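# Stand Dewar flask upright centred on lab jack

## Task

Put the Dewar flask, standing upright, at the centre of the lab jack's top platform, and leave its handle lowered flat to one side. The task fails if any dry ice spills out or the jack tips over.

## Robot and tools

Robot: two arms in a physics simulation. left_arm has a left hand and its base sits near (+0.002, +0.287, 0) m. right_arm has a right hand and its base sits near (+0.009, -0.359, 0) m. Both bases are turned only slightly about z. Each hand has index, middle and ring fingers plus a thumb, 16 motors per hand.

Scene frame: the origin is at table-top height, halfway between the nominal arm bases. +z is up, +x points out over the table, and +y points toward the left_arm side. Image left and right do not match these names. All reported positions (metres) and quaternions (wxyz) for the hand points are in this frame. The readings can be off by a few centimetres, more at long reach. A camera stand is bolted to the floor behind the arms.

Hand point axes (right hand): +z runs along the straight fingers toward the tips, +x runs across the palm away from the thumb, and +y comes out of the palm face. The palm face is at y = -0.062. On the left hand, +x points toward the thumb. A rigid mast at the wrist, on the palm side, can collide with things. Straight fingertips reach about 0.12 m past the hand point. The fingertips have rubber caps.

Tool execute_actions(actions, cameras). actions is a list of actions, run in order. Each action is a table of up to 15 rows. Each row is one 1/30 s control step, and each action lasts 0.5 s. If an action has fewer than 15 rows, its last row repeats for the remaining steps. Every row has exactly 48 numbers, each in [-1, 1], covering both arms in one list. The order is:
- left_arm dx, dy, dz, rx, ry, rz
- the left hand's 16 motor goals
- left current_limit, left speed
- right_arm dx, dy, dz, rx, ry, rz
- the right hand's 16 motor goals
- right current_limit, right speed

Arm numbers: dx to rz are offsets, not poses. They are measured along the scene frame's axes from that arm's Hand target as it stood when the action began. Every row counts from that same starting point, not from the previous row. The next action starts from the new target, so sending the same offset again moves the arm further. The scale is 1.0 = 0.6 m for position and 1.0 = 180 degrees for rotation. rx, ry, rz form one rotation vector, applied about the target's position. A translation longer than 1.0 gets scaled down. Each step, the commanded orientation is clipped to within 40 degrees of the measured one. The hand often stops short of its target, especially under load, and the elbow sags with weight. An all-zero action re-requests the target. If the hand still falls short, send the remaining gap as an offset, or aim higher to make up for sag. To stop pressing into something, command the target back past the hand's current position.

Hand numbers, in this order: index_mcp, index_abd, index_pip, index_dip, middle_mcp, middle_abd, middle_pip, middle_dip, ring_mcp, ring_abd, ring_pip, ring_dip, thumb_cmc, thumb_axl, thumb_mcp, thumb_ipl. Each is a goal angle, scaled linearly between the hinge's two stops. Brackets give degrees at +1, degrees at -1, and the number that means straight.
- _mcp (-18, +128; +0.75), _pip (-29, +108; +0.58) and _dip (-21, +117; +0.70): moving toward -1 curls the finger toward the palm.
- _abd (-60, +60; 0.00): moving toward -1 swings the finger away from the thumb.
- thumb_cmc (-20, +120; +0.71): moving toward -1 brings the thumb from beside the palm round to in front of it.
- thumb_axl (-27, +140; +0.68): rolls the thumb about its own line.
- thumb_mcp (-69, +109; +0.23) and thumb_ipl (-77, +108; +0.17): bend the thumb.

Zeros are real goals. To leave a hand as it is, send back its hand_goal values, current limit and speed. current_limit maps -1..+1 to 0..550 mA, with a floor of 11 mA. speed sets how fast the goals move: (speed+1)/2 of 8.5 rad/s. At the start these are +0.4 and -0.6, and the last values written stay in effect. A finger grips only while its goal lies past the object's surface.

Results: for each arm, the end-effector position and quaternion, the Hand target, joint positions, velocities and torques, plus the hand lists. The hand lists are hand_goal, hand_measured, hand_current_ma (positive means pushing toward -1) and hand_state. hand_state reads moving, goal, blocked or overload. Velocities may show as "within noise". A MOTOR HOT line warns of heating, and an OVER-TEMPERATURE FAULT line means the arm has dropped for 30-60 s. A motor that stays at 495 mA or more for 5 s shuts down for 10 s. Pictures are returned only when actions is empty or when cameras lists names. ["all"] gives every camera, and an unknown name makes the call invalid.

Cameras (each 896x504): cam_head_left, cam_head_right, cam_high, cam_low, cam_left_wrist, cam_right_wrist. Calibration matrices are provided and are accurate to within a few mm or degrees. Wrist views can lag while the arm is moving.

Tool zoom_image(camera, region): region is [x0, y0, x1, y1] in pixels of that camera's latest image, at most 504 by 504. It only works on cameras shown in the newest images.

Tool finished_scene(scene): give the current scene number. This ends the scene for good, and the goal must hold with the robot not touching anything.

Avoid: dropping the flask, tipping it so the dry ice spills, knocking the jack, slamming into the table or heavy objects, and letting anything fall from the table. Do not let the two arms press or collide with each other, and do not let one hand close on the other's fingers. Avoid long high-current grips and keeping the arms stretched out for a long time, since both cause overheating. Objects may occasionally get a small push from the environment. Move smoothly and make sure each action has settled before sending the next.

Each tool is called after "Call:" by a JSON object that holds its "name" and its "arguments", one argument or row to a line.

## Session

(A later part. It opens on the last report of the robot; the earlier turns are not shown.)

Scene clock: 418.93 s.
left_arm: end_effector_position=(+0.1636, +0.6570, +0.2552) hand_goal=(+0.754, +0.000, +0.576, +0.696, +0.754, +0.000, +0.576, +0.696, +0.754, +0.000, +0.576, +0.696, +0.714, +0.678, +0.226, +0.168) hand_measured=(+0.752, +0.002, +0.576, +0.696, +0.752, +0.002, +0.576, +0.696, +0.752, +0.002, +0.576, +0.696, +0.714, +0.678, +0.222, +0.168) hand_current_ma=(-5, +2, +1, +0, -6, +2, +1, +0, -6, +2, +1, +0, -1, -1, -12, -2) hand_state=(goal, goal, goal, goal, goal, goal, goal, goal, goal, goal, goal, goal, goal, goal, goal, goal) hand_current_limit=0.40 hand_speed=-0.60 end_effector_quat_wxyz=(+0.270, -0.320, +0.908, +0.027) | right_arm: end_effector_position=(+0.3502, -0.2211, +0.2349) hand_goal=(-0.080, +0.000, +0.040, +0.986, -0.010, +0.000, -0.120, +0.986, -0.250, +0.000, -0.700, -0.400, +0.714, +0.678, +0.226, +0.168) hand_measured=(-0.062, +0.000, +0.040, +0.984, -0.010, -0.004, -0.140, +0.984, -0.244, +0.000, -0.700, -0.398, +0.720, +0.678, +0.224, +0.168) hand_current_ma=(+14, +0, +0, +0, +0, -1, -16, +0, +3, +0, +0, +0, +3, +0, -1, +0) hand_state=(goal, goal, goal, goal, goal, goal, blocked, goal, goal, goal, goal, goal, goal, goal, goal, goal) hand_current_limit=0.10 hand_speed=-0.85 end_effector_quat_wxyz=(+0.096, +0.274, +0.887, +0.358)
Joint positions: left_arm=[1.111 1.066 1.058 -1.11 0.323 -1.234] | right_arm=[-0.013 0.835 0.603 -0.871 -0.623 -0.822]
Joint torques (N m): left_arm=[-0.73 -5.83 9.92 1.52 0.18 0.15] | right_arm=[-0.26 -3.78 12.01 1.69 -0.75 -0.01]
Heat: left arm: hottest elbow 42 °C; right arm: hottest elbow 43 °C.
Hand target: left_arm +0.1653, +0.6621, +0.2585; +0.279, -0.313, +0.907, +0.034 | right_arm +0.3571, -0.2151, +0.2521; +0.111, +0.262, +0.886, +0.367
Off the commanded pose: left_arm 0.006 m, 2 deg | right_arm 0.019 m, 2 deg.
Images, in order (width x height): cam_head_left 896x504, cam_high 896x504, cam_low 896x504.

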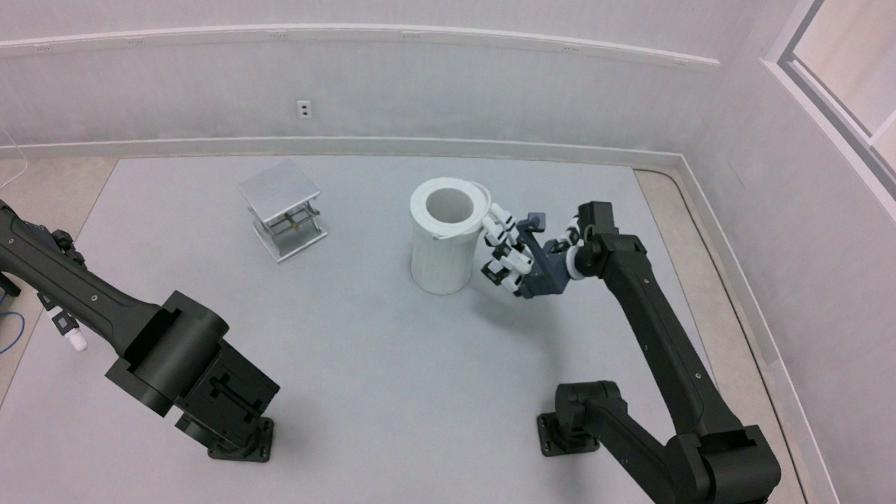

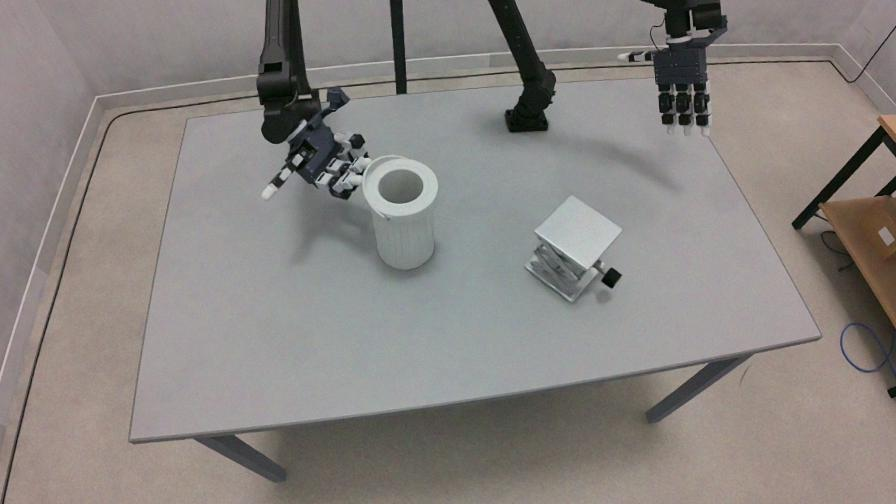

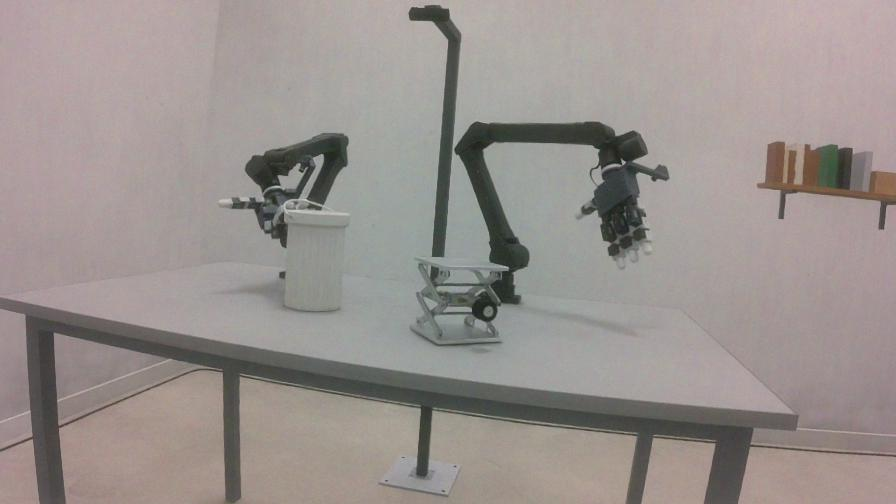

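Call:
{"name": "execute_actions", "arguments": {
  "actions": [
    [[0,0,0,0,0,0,0.754,0,0.576,0.696,0.754,0,0.576,0.696,0.754,0,0.576,0.696,0.714,0.678,0.226,0.168,0.4,-0.6,0.008,0.012,0.04,0,0,0,-0.08,0,0.04,0.986,-0.01,0,-0.12,0.986,-0.25,0,-0.7,-0.4,0.714,0.678,0.226,0.168,0.1,-0.85]]
  ],
  "cameras": ["cam_head_left","cam_high","cam_low"]
}}

Call:
{"name": "zoom_image", "arguments": {
  "camera": "cam_low",
  "region": [250, 180, 350, 280]
}}

Call:
{"name": "zoom_image", "arguments": {
  "camera": "cam_high",
  "region": [340, 150, 440, 250]
}}

Scene clock: 424.97 s.
left_arm: end_effector_position=(+0.1636, +0.6570, +0.2552) hand_goal=(+0.754, +0.000, +0.576, +0.696, +0.754, +0.000, +0.576, +0.696, +0.754, +0.000, +0.576, +0.696, +0.714, +0.678, +0.226, +0.168) hand_measured=(+0.752, +0.002, +0.576, +0.696, +0.752, +0.002, +0.576, +0.696, +0.752, +0.002, +0.576, +0.696, +0.714, +0.678, +0.222, +0.168) hand_current_ma=(-5, +2, +1, +0, -6, +2, +1, +0, -6, +2, +1, +0, -1, -1, -12, -2) hand_state=(goal, goal, goal, goal, goal, goal, goal, goal, goal, goal, goal, goal, goal, goal, goal, goal) hand_current_limit=0.40 hand_speed=-0.60 end_effector_quat_wxyz=(+0.270, -0.320, +0.908, +0.027) | right_arm: end_effector_position=(+0.3524, -0.2144, +0.2461) hand_goal=(-0.080, +0.000, +0.040, +0.986, -0.010, +0.000, -0.120, +0.986, -0.250, +0.000, -0.700, -0.400, +0.714, +0.678, +0.226, +0.168) hand_measured=(-0.062, +0.000, +0.040, +0.984, -0.010, -0.002, -0.132, +0.982, -0.244, +0.000, -0.700, -0.398, +0.720, +0.678, +0.224, +0.168) hand_current_ma=(+14, +0, +0, +0, +0, +0, -5, -1, +3, +0, +0, +0, +3, +0, -1, +0) hand_state=(goal, goal, goal, goal, goal, goal, goal, goal, goal, goal, goal, goal, goal, goal, goal, goal) hand_current_limit=0.10 hand_speed=-0.85 end_effector_quat_wxyz=(+0.092, +0.275, +0.888, +0.358)
Joint positions: left_arm=[1.111 1.066 1.058 -1.11 0.323 -1.234] | right_arm=[0.014 0.835 0.634 -0.893 -0.614 -0.793]
Joint torques (N m): left_arm=[-0.44 -5.77 9.88 1.55 0.18 0.16] | right_arm=[-0.15 -4.89 14.52 0.72 -0.49 0.05]
Heat: left arm: hottest elbow 42 °C; right arm: hottest elbow 43 °C.
Hand target: left_arm +0.1653, +0.6621, +0.2585; +0.279, -0.313, +0.907, +0.034 | right_arm +0.3619, -0.2079, +0.2761; +0.111, +0.262, +0.886, +0.367
Off the commanded pose: left_arm 0.006 m, 2 deg | right_arm 0.032 m, 3 deg.
Images, in order (width x height): cam_head_left 896x504, cam_high 896x504, cam_low 896x504.

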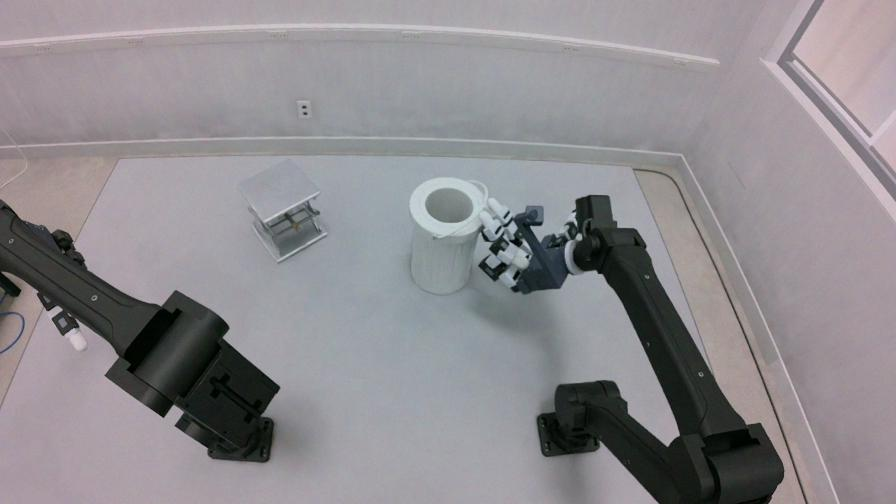

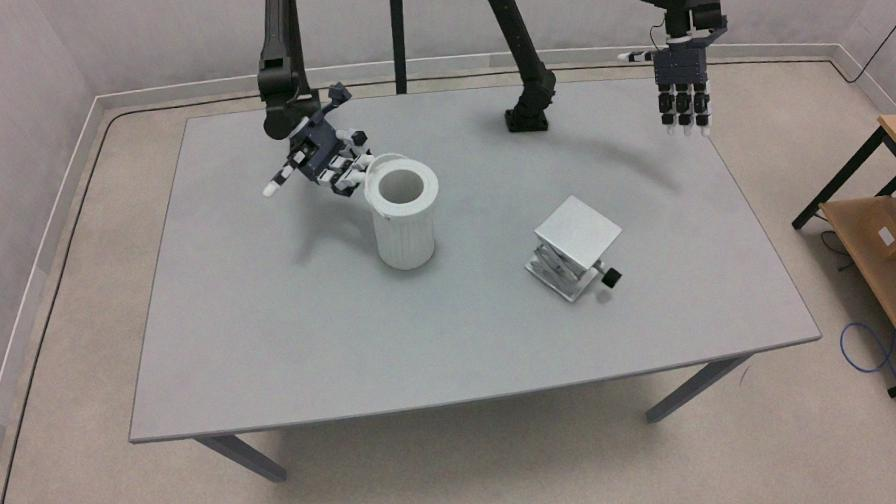

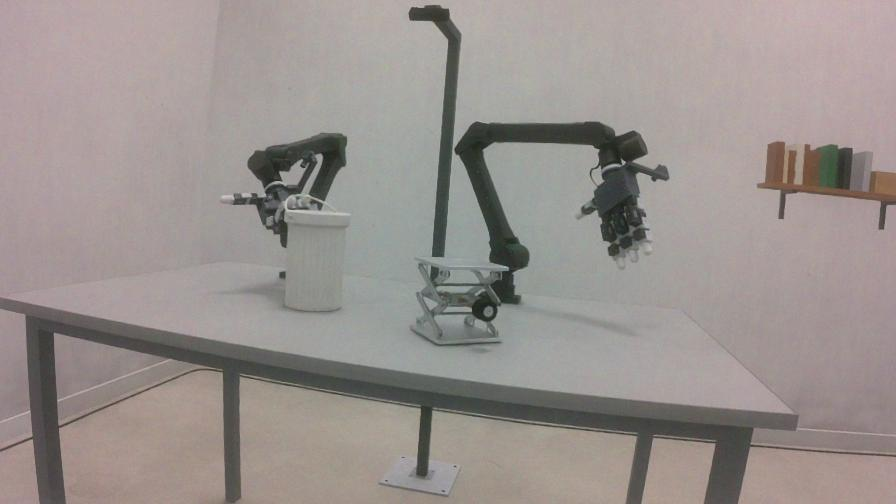

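Scaled by 5.040.

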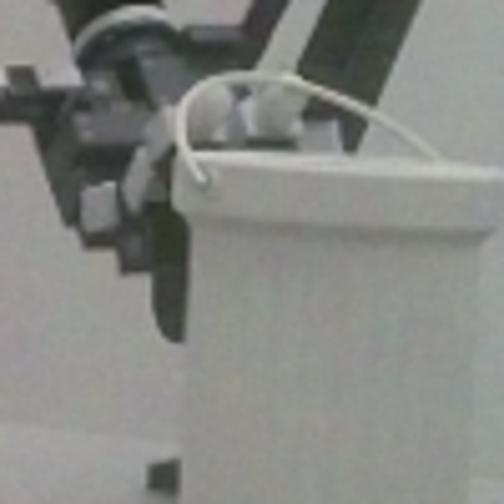

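Scaled by 5.040.

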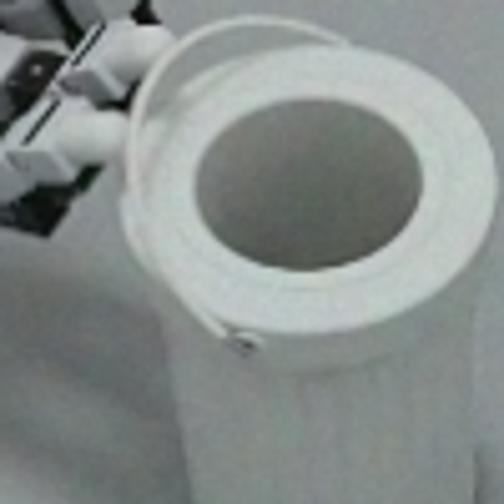

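Call:
{"name": "execute_actions", "arguments": {
  "actions": [
    [[0,0,0,0,0,0,0.754,0,0.576,0.696,0.754,0,0.576,0.696,0.754,0,0.576,0.696,0.714,0.678,0.226,0.168,0.4,-0.6,0.004,0.007,0.03,0,0,0,-0.08,0,0.04,0.986,-0.01,0,-0.12,0.986,-0.25,0,-0.7,-0.4,0.714,0.678,0.226,0.168,0.1,-0.85]]
  ],
  "cameras": ["cam_head_left","cam_high","cam_low"]
}}

Call:
{"name": "zoom_image", "arguments": {
  "camera": "cam_low",
  "region": [250, 170, 350, 270]
}}

Call:
{"name": "zoom_image", "arguments": {
  "camera": "cam_high",
  "region": [340, 150, 440, 250]
}}

Call:
{"name": "zoom_image", "arguments": {
  "camera": "cam_head_left",
  "region": [400, 160, 520, 280]
}}

Scene clock: 434.30 s.
left_arm: end_effector_position=(+0.1636, +0.6570, +0.2552) hand_goal=(+0.754, +0.000, +0.576, +0.696, +0.754, +0.000, +0.576, +0.696, +0.754, +0.000, +0.576, +0.696, +0.714, +0.678, +0.226, +0.168) hand_measured=(+0.752, +0.002, +0.576, +0.696, +0.752, +0.002, +0.576, +0.696, +0.752, +0.002, +0.576, +0.696, +0.714, +0.678, +0.222, +0.168) hand_current_ma=(-5, +2, +1, +0, -6, +2, +1, +0, -6, +2, +1, +0, -1, -1, -12, -2) hand_state=(goal, goal, goal, goal, goal, goal, goal, goal, goal, goal, goal, goal, goal, goal, goal, goal) hand_current_limit=0.40 hand_speed=-0.60 end_effector_quat_wxyz=(+0.270, -0.320, +0.908, +0.027) | right_arm: end_effector_position=(+0.3567, -0.2107, +0.2644) hand_goal=(-0.080, +0.000, +0.040, +0.986, -0.010, +0.000, -0.120, +0.986, -0.250, +0.000, -0.700, -0.400, +0.714, +0.678, +0.226, +0.168) hand_measured=(-0.062, +0.000, +0.040, +0.984, +0.000, -0.002, -0.120, +0.984, -0.244, +0.000, -0.700, -0.398, +0.722, +0.678, +0.224, +0.168) hand_current_ma=(+13, +0, +0, +0, +5, +0, +0, +0, +3, +0, +0, +0, +3, +0, -1, +0) hand_state=(goal, goal, goal, goal, goal, goal, goal, goal, goal, goal, goal, goal, goal, goal, goal, goal) hand_current_limit=0.10 hand_speed=-0.85 end_effector_quat_wxyz=(+0.093, +0.275, +0.887, +0.358)
Joint positions: left_arm=[1.111 1.066 1.058 -1.11 0.323 -1.234] | right_arm=[0.031 0.835 0.681 -0.928 -0.605 -0.773]
Joint torques (N m): left_arm=[-0.56 -5.66 9.89 1.5 0.18 0.15] | right_arm=[-0.26 -4.84 14.58 0.79 -0.47 0.07]
Heat: left arm: hottest elbow 42 °C; right arm: hottest elbow 43 °C.
Hand target: left_arm +0.1653, +0.6621, +0.2585; +0.279, -0.313, +0.907, +0.034 | right_arm +0.3643, -0.2037, +0.2941; +0.111, +0.262, +0.886, +0.367
Off the commanded pose: left_arm 0.006 m, 2 deg | right_arm 0.031 m, 3 deg.
Images, in order (width x height): cam_head_left 896x504, cam_high 896x504, cam_low 896x504.

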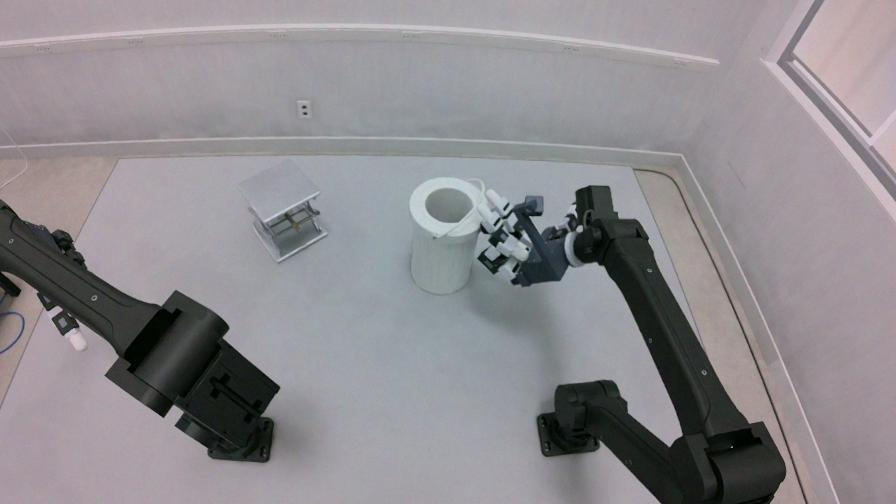

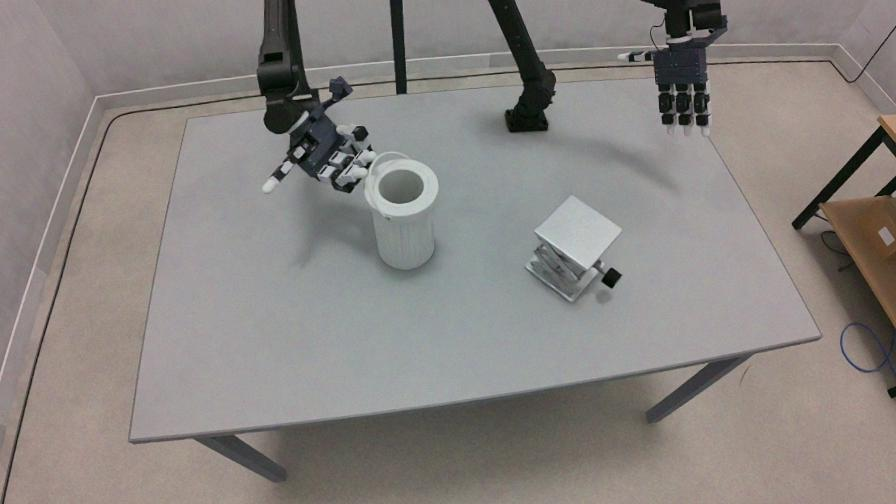

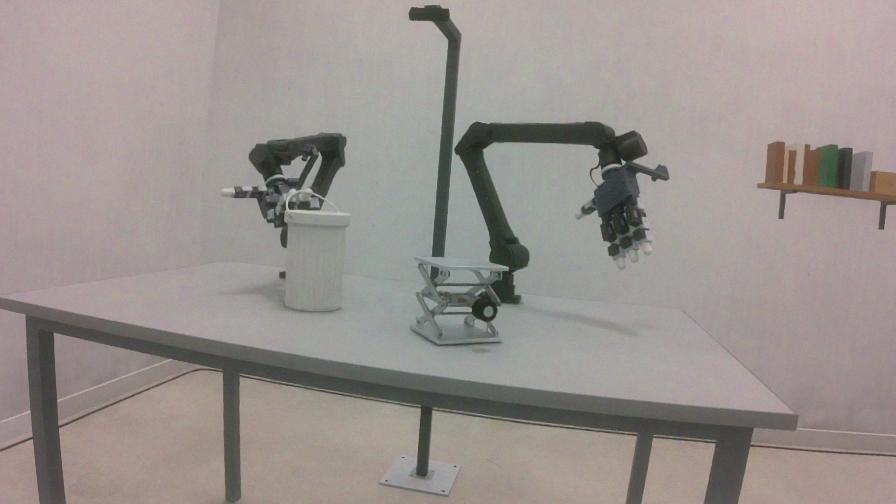

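Scaled by 5.040.

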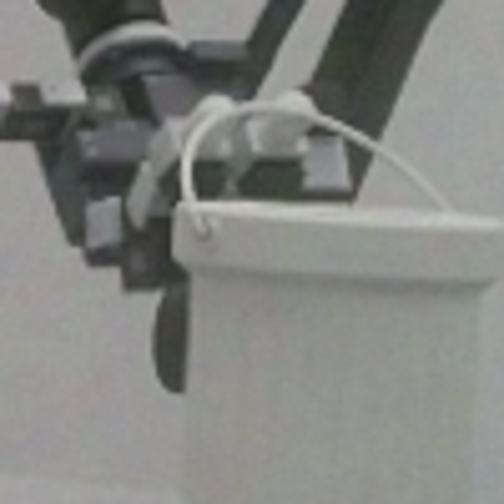

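Scaled by 5.040.

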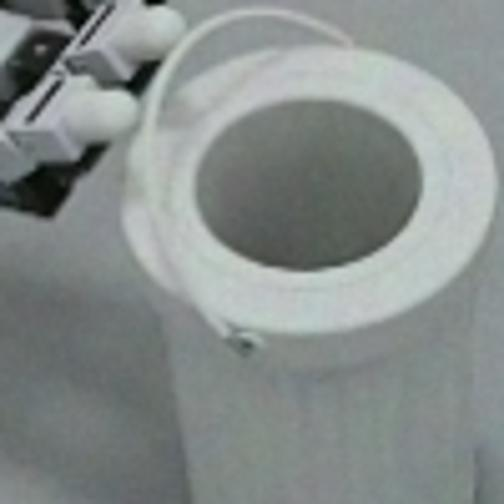

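Scaled by 4.200.

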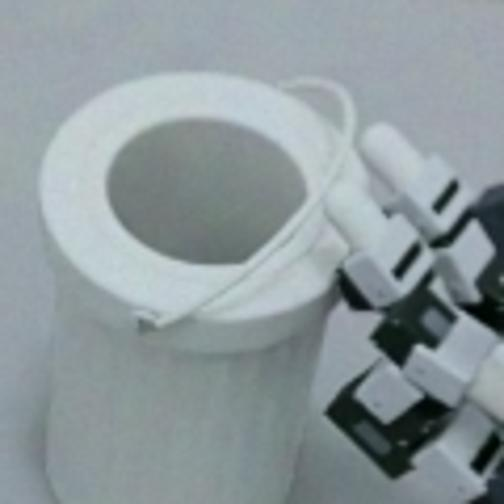

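Call:
{"name": "execute_actions", "arguments": {
  "actions": [
    [[0,0,0,0,0,0,0.754,0,0.576,0.696,0.754,0,0.576,0.696,0.754,0,0.576,0.696,0.714,0.678,0.226,0.168,0.4,-0.6,-0.026,-0.043,0.0,0,0,0,-0.08,0,0.04,0.986,-0.01,0,-0.12,0.986,-0.25,0,-0.7,-0.4,0.714,0.678,0.226,0.168,0.4,-0.6]],
    [[0,0,0,0,0,0,0.754,0,0.576,0.696,0.754,0,0.576,0.696,0.754,0,0.576,0.696,0.714,0.678,0.226,0.168,0.4,-0.6,0,0,0.07,0,0,0,0.5,0,-0.2,0.9,0.5,0,-0.2,0.9,-0.25,0,-0.7,-0.4,0.714,0.678,0.226,0.168,0.4,-0.6]],
    [[0,0,0,0,0,0,0.754,0,0.576,0.696,0.754,0,0.576,0.696,0.754,0,0.576,0.696,0.714,0.678,0.226,0.168,0.4,-0.6,0,0,0.07,0,0,0,1,0,-0.35,0.77,1,0,-0.35,0.77,-0.25,0,-0.7,-0.4,0.714,0.678,0.226,0.168,0.4,-0.6]]
  ],
  "cameras": ["cam_head_left","cam_high","cam_low"]
}}

Call:
{"name": "zoom_image", "arguments": {
  "camera": "cam_low",
  "region": [230, 150, 360, 280]
}}

Call:
{"name": "zoom_image", "arguments": {
  "camera": "cam_high",
  "region": [310, 120, 440, 250]
}}

Call:
{"name": "zoom_image", "arguments": {
  "camera": "cam_head_left",
  "region": [400, 140, 540, 280]
}}

Scene clock: 452.57 s.
left_arm: end_effector_position=(+0.1636, +0.6570, +0.2552) hand_goal=(+0.754, +0.000, +0.576, +0.696, +0.754, +0.000, +0.576, +0.696, +0.754, +0.000, +0.576, +0.696, +0.714, +0.678, +0.226, +0.168) hand_measured=(+0.752, +0.002, +0.576, +0.696, +0.752, +0.002, +0.576, +0.696, +0.752, +0.002, +0.576, +0.696, +0.714, +0.678, +0.222, +0.168) hand_current_ma=(-5, +2, +1, +0, -6, +2, +1, +0, -6, +2, +1, +0, -1, -1, -12, -2) hand_state=(goal, goal, goal, goal, goal, goal, goal, goal, goal, goal, goal, goal, goal, goal, goal, goal) hand_current_limit=0.40 hand_speed=-0.60 end_effector_quat_wxyz=(+0.270, -0.320, +0.908, +0.027) | right_arm: end_effector_position=(+0.3449, -0.2286, +0.3582) hand_goal=(+1.000, +0.000, -0.350, +0.770, +1.000, +0.000, -0.350, +0.770, -0.250, +0.000, -0.700, -0.400, +0.714, +0.678, +0.226, +0.168) hand_measured=(+1.000, +0.000, -0.342, +0.772, +1.000, +0.000, -0.344, +0.774, -0.242, +0.000, -0.700, -0.398, +0.720, +0.678, +0.224, +0.168) hand_current_ma=(+0, +0, +3, +1, +0, +0, +2, +1, +3, +0, +0, +0, +2, +0, -1, +0) hand_state=(goal, goal, goal, goal, goal, goal, goal, goal, goal, goal, goal, goal, goal, goal, goal, goal) hand_current_limit=0.40 hand_speed=-0.60 end_effector_quat_wxyz=(+0.096, +0.271, +0.887, +0.362)
Joint positions: left_arm=[1.111 1.066 1.058 -1.11 0.323 -1.234] | right_arm=[-0.053 0.802 0.911 -1.238 -0.65 -0.869]
Joint torques (N m): left_arm=[-0.62 -5.89 9.92 1.5 0.19 0.16] | right_arm=[-2.43 -3.6 13.52 0.5 -0.81 -0.15]
Heat: left arm: hottest elbow 42 °C; right arm: hottest elbow 44 °C.
Hand target: left_arm +0.1653, +0.6621, +0.2585; +0.279, -0.313, +0.907, +0.034 | right_arm +0.3487, -0.2295, +0.3781; +0.111, +0.262, +0.886, +0.367
Off the commanded pose: left_arm 0.006 m, 2 deg | right_arm 0.020 m, 2 deg.
Images, in order (width x height): cam_head_left 896x504, cam_high 896x504, cam_low 896x504.

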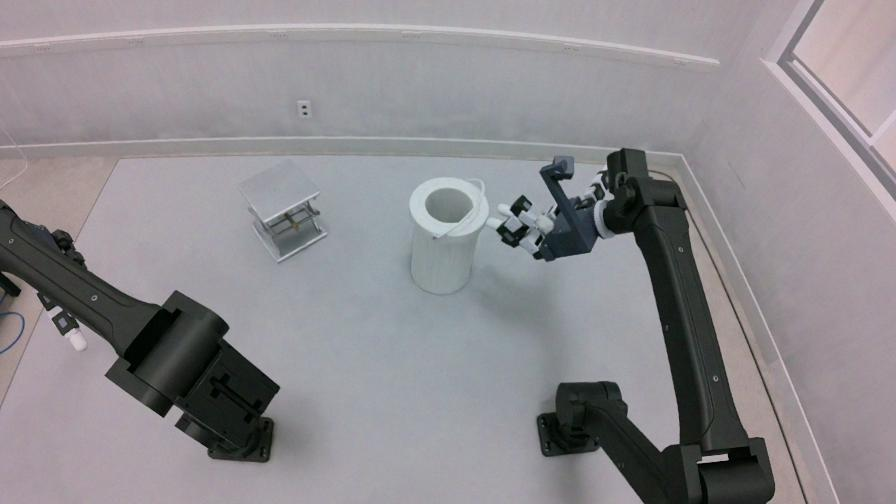

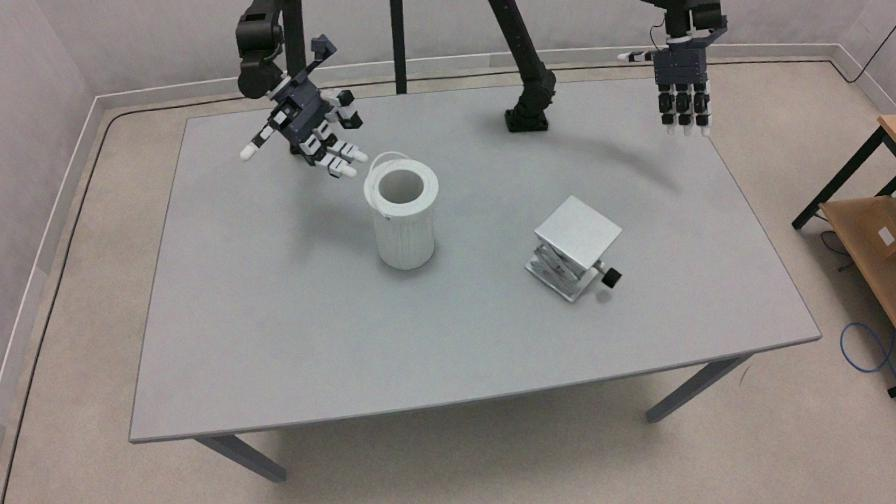

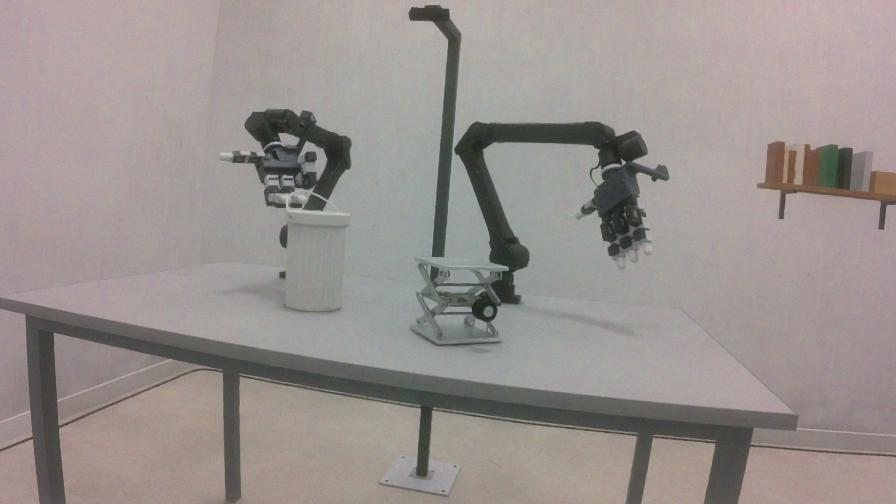

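Scaled by 3.877.

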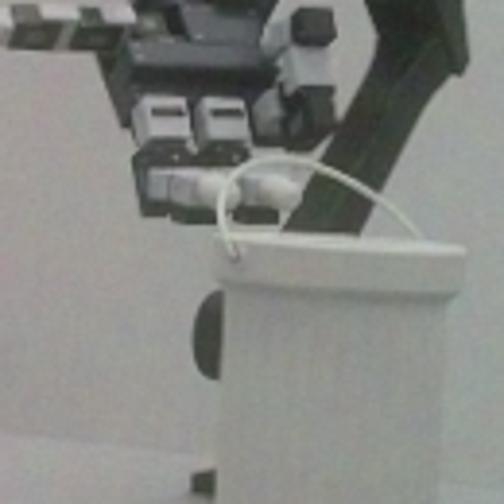

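Scaled by 3.877.

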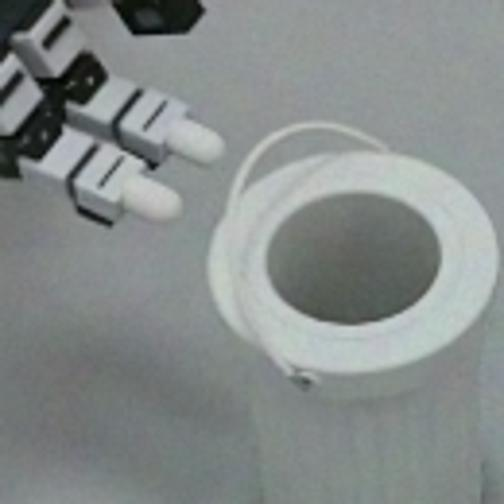

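Scaled by 3.600.

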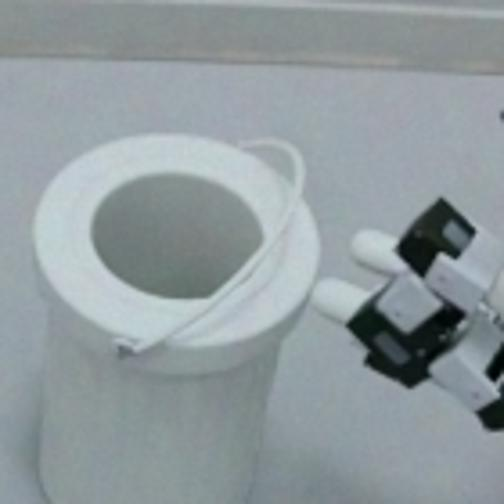

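Call:
{"name": "execute_actions", "arguments": {
  "actions": []
}}

Call:
{"name": "zoom_image", "arguments": {
  "camera": "cam_low",
  "region": [230, 150, 360, 280]
}}

Call:
{"name": "zoom_image", "arguments": {
  "camera": "cam_high",
  "region": [340, 150, 500, 300]
}}

Call:
{"name": "zoom_image", "arguments": {
  "camera": "cam_head_left",
  "region": [400, 140, 580, 300]
}}

Scene clock: 477.20 s.
left_arm: end_effector_position=(+0.1636, +0.6570, +0.2552) hand_goal=(+0.754, +0.000, +0.576, +0.696, +0.754, +0.000, +0.576, +0.696, +0.754, +0.000, +0.576, +0.696, +0.714, +0.678, +0.226, +0.168) hand_measured=(+0.752, +0.002, +0.576, +0.696, +0.752, +0.002, +0.576, +0.696, +0.752, +0.002, +0.576, +0.696, +0.714, +0.678, +0.222, +0.168) hand_current_ma=(-5, +2, +1, +0, -6, +2, +1, +0, -6, +2, +1, +0, -1, -1, -12, -2) hand_state=(goal, goal, goal, goal, goal, goal, goal, goal, goal, goal, goal, goal, goal, goal, goal, goal) hand_current_limit=0.40 hand_speed=-0.60 end_effector_quat_wxyz=(+0.270, -0.320, +0.908, +0.027) | right_arm: end_effector_position=(+0.3449, -0.2286, +0.3582) hand_goal=(+1.000, +0.000, -0.350, +0.770, +1.000, +0.000, -0.350, +0.770, -0.250, +0.000, -0.700, -0.400, +0.714, +0.678, +0.226, +0.168) hand_measured=(+1.000, +0.000, -0.342, +0.772, +1.000, +0.000, -0.344, +0.774, -0.242, +0.000, -0.700, -0.398, +0.720, +0.678, +0.224, +0.168) hand_current_ma=(+0, +0, +3, +1, +0, +0, +2, +1, +3, +0, +0, +0, +2, +0, -1, +0) hand_state=(goal, goal, goal, goal, goal, goal, goal, goal, goal, goal, goal, goal, goal, goal, goal, goal) hand_current_limit=0.40 hand_speed=-0.60 end_effector_quat_wxyz=(+0.096, +0.271, +0.887, +0.362)
Joint positions: left_arm=[1.111 1.066 1.058 -1.11 0.323 -1.234] | right_arm=[-0.053 0.802 0.911 -1.238 -0.65 -0.869]
Joint velocities: within noise
Joint torques (N m): left_arm=[-0.62 -5.66 9.87 1.54 0.2 0.15] | right_arm=[-2.43 -3.6 13.44 0.57 -0.78 -0.18]
Heat: left arm: hottest elbow 41 °C; right arm: hottest elbow 44 °C.
Hand target: left_arm +0.1653, +0.6621, +0.2585; +0.279, -0.313, +0.907, +0.034 | right_arm +0.3487, -0.2295, +0.3781; +0.111, +0.262, +0.886, +0.367
Off the commanded pose: left_arm 0.006 m, 2 deg | right_arm 0.020 m, 2 deg.
camera_calibration:
cam_left_wrist: T_world_to_cam=[[0.891949, -0.0415876, 0.450219, -0.262384], [-0.295651, -0.807022, 0.511181, 0.395147], [0.342078, -0.589055, -0.732118, 0.641767], [0, 0, 0, 1]] pos_world=[0.131324, 0.686016, 0.385988]
cam_right_wrist: T_world_to_cam=[[0.900596, -0.0174594, 0.434306, -0.441368], [-0.0981215, -0.981567, 0.164009, -0.295268], [0.423437, -0.190321, -0.885708, 0.251124], [0, 0, 0, 1]] pos_world=[0.262187, -0.249737, 0.462538]

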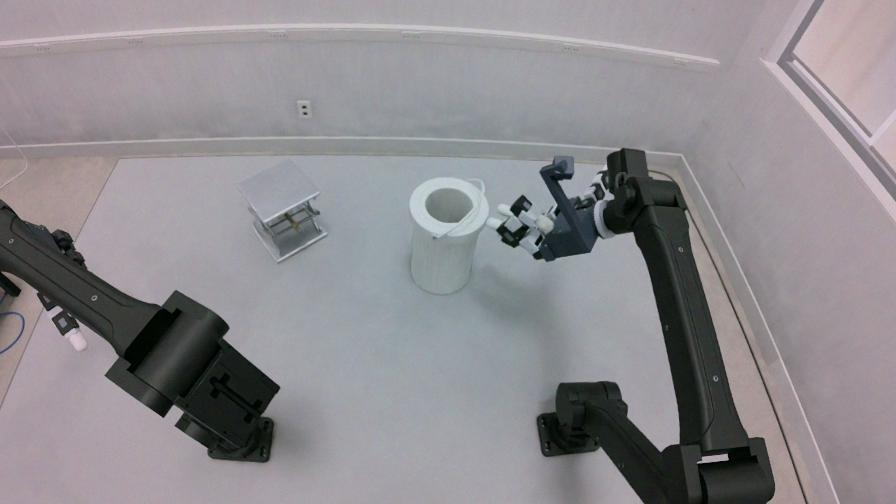

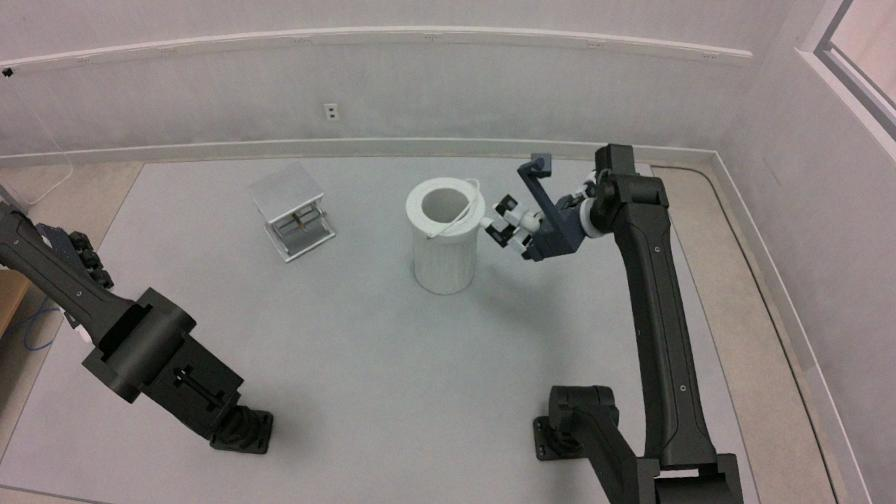

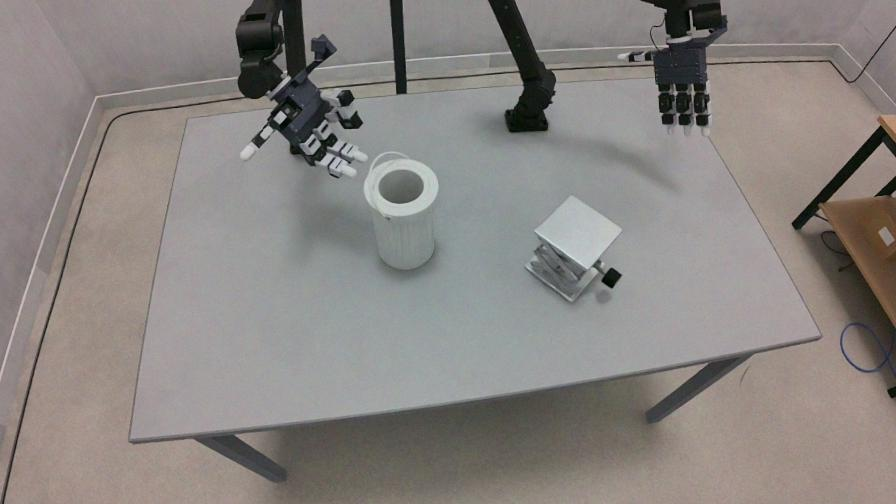

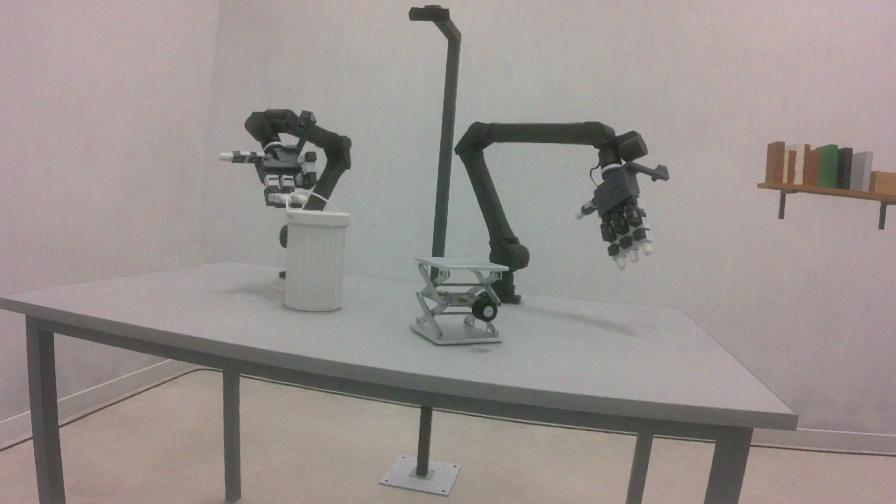

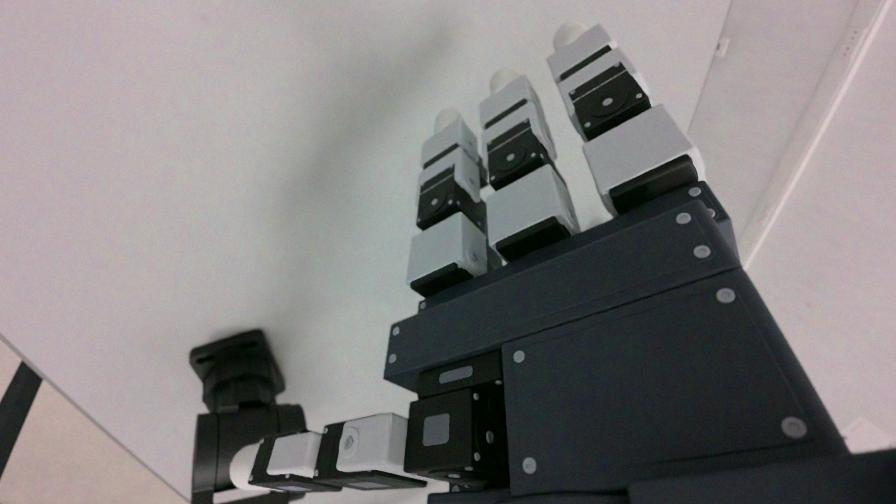

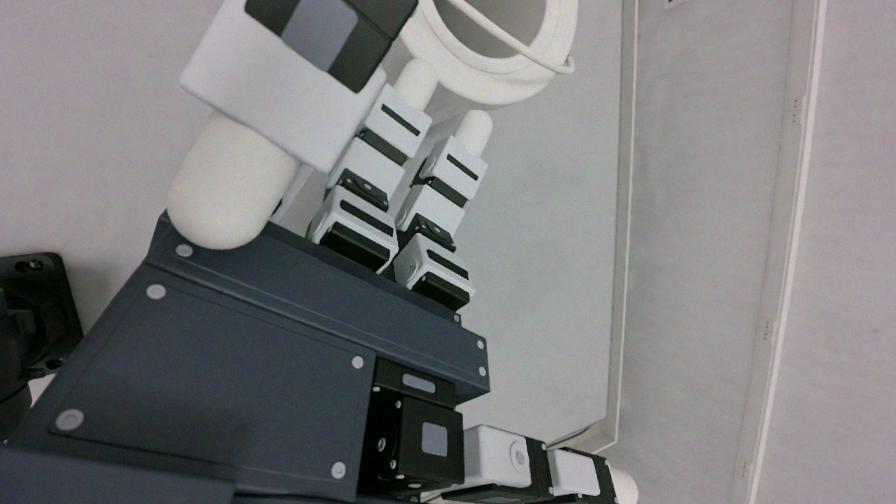

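Scaled by 3.877.

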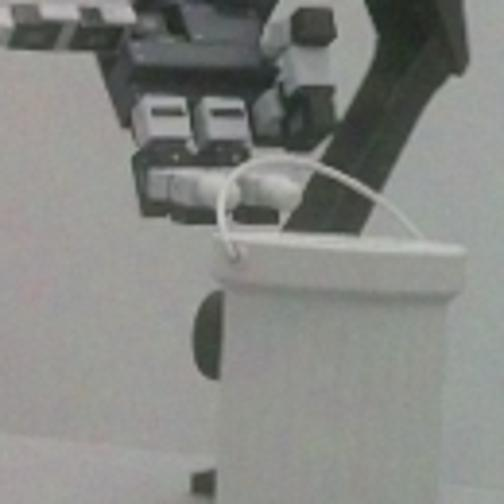

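Scaled by 3.150.

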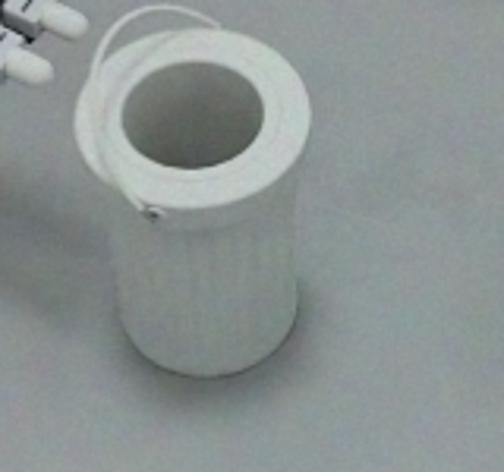

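Scaled by 2.800.

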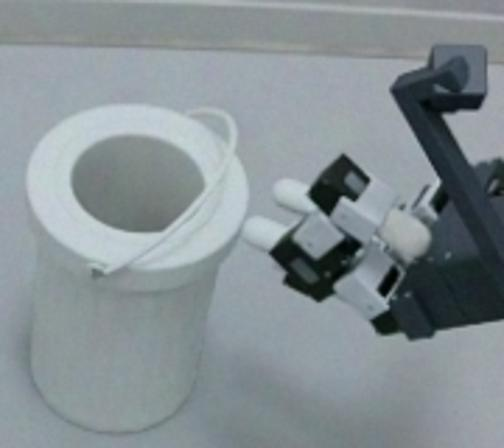

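Call:
{"name": "execute_actions", "arguments": {
  "actions": [
    [[0,0,0,0,0,0,0.754,0,0.576,0.696,0.754,0,0.576,0.696,0.754,0,0.576,0.696,0.714,0.678,0.226,0.168,0.4,-0.6,0.0218,0.0355,0,0,0,0,1,0,-0.35,0.77,1,0,-0.35,0.77,-0.25,0,-0.7,-0.4,0.714,0.678,0.226,0.168,0.4,-0.6]]
  ],
  "cameras": ["cam_low","cam_high","cam_head_left"]
}}

Call:
{"name": "zoom_image", "arguments": {
  "camera": "cam_low",
  "region": [230, 150, 360, 280]
}}

Call:
{"name": "zoom_image", "arguments": {
  "camera": "cam_head_left",
  "region": [400, 140, 580, 300]
}}

Scene clock: 489.07 s.
left_arm: end_effector_position=(+0.1636, +0.6570, +0.2552) hand_goal=(+0.754, +0.000, +0.576, +0.696, +0.754, +0.000, +0.576, +0.696, +0.754, +0.000, +0.576, +0.696, +0.714, +0.678, +0.226, +0.168) hand_measured=(+0.752, +0.002, +0.576, +0.696, +0.752, +0.002, +0.576, +0.696, +0.752, +0.002, +0.576, +0.696, +0.714, +0.678, +0.222, +0.168) hand_current_ma=(-5, +2, +1, +0, -6, +2, +1, +0, -6, +2, +1, +0, -1, -1, -12, -2) hand_state=(goal, goal, goal, goal, goal, goal, goal, goal, goal, goal, goal, goal, goal, goal, goal, goal) hand_current_limit=0.40 hand_speed=-0.60 end_effector_quat_wxyz=(+0.270, -0.320, +0.908, +0.027) | right_arm: end_effector_position=(+0.3534, -0.2098, +0.3515) hand_goal=(+1.000, +0.000, -0.350, +0.770, +1.000, +0.000, -0.350, +0.770, -0.250, +0.000, -0.700, -0.400, +0.714, +0.678, +0.226, +0.168) hand_measured=(+1.000, +0.000, -0.344, +0.772, +1.000, +0.000, -0.344, +0.774, -0.242, +0.000, -0.700, -0.398, +0.720, +0.678, +0.224, +0.168) hand_current_ma=(+0, +0, +3, +1, +0, +0, +2, +1, +3, +0, +0, +0, +3, +0, -1, +0) hand_state=(goal, goal, goal, goal, goal, goal, goal, goal, goal, goal, goal, goal, goal, goal, goal, goal) hand_current_limit=0.40 hand_speed=-0.60 end_effector_quat_wxyz=(+0.085, +0.272, +0.889, +0.358)
Joint positions: left_arm=[1.111 1.066 1.058 -1.11 0.323 -1.234] | right_arm=[0.028 0.828 0.911 -1.187 -0.614 -0.788]
Joint torques (N m): left_arm=[-0.56 -5.95 9.87 1.5 0.18 0.16] | right_arm=[-0.26 -4.48 13.86 1.68 -0.45 0.02]
Heat: left arm: hottest elbow 41 °C; right arm: hottest elbow 44 °C.
Hand target: left_arm +0.1653, +0.6621, +0.2585; +0.279, -0.313, +0.907, +0.034 | right_arm +0.3618, -0.2082, +0.3781; +0.111, +0.262, +0.886, +0.367
Off the commanded pose: left_arm 0.006 m, 2 deg | right_arm 0.028 m, 3 deg.
Images, in order (width x height): cam_head_left 896x504, cam_high 896x504, cam_low 896x504.

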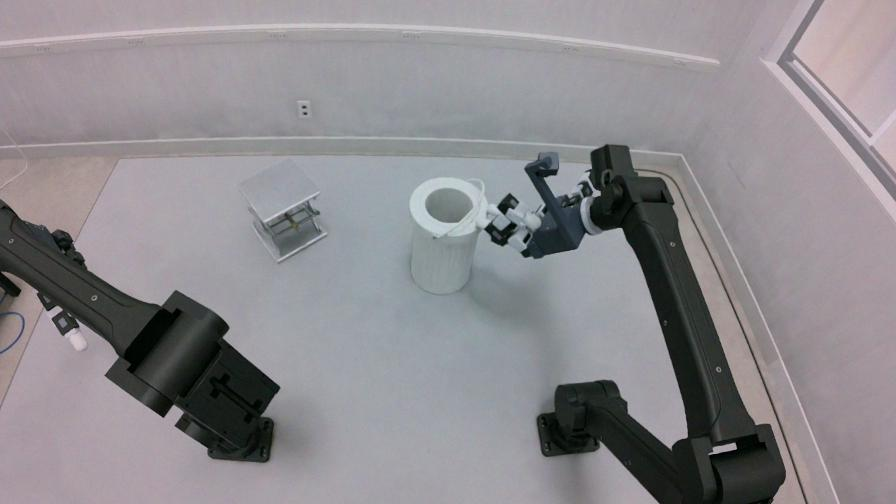

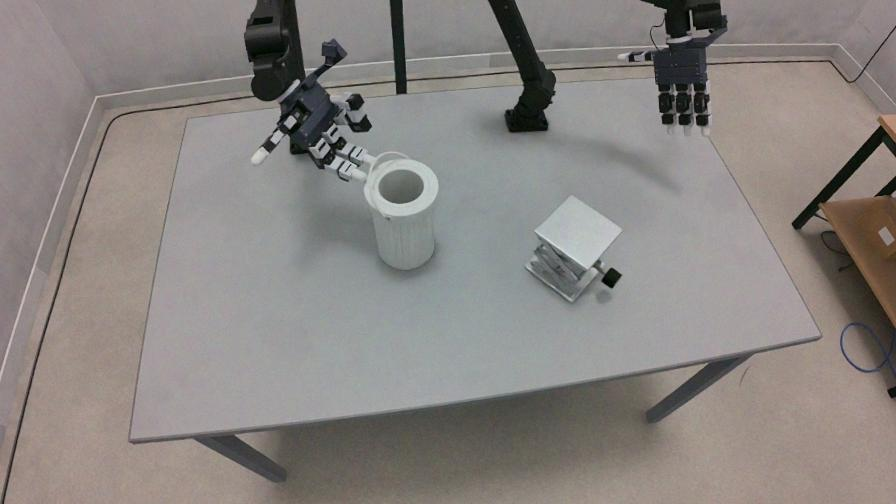

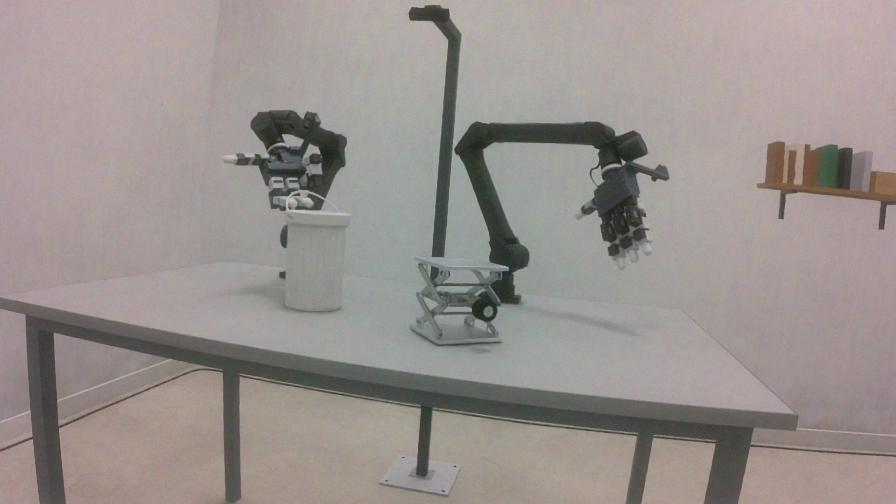

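Scaled by 3.877.

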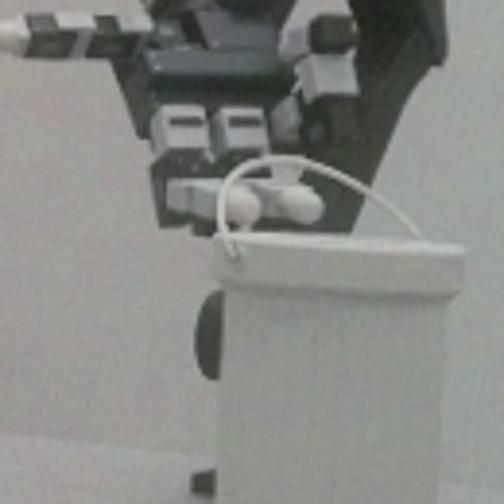

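Scaled by 2.800.

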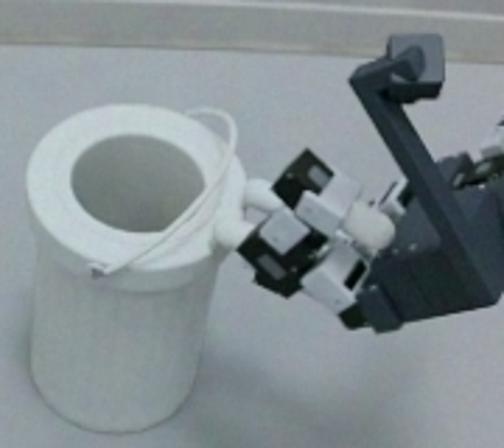

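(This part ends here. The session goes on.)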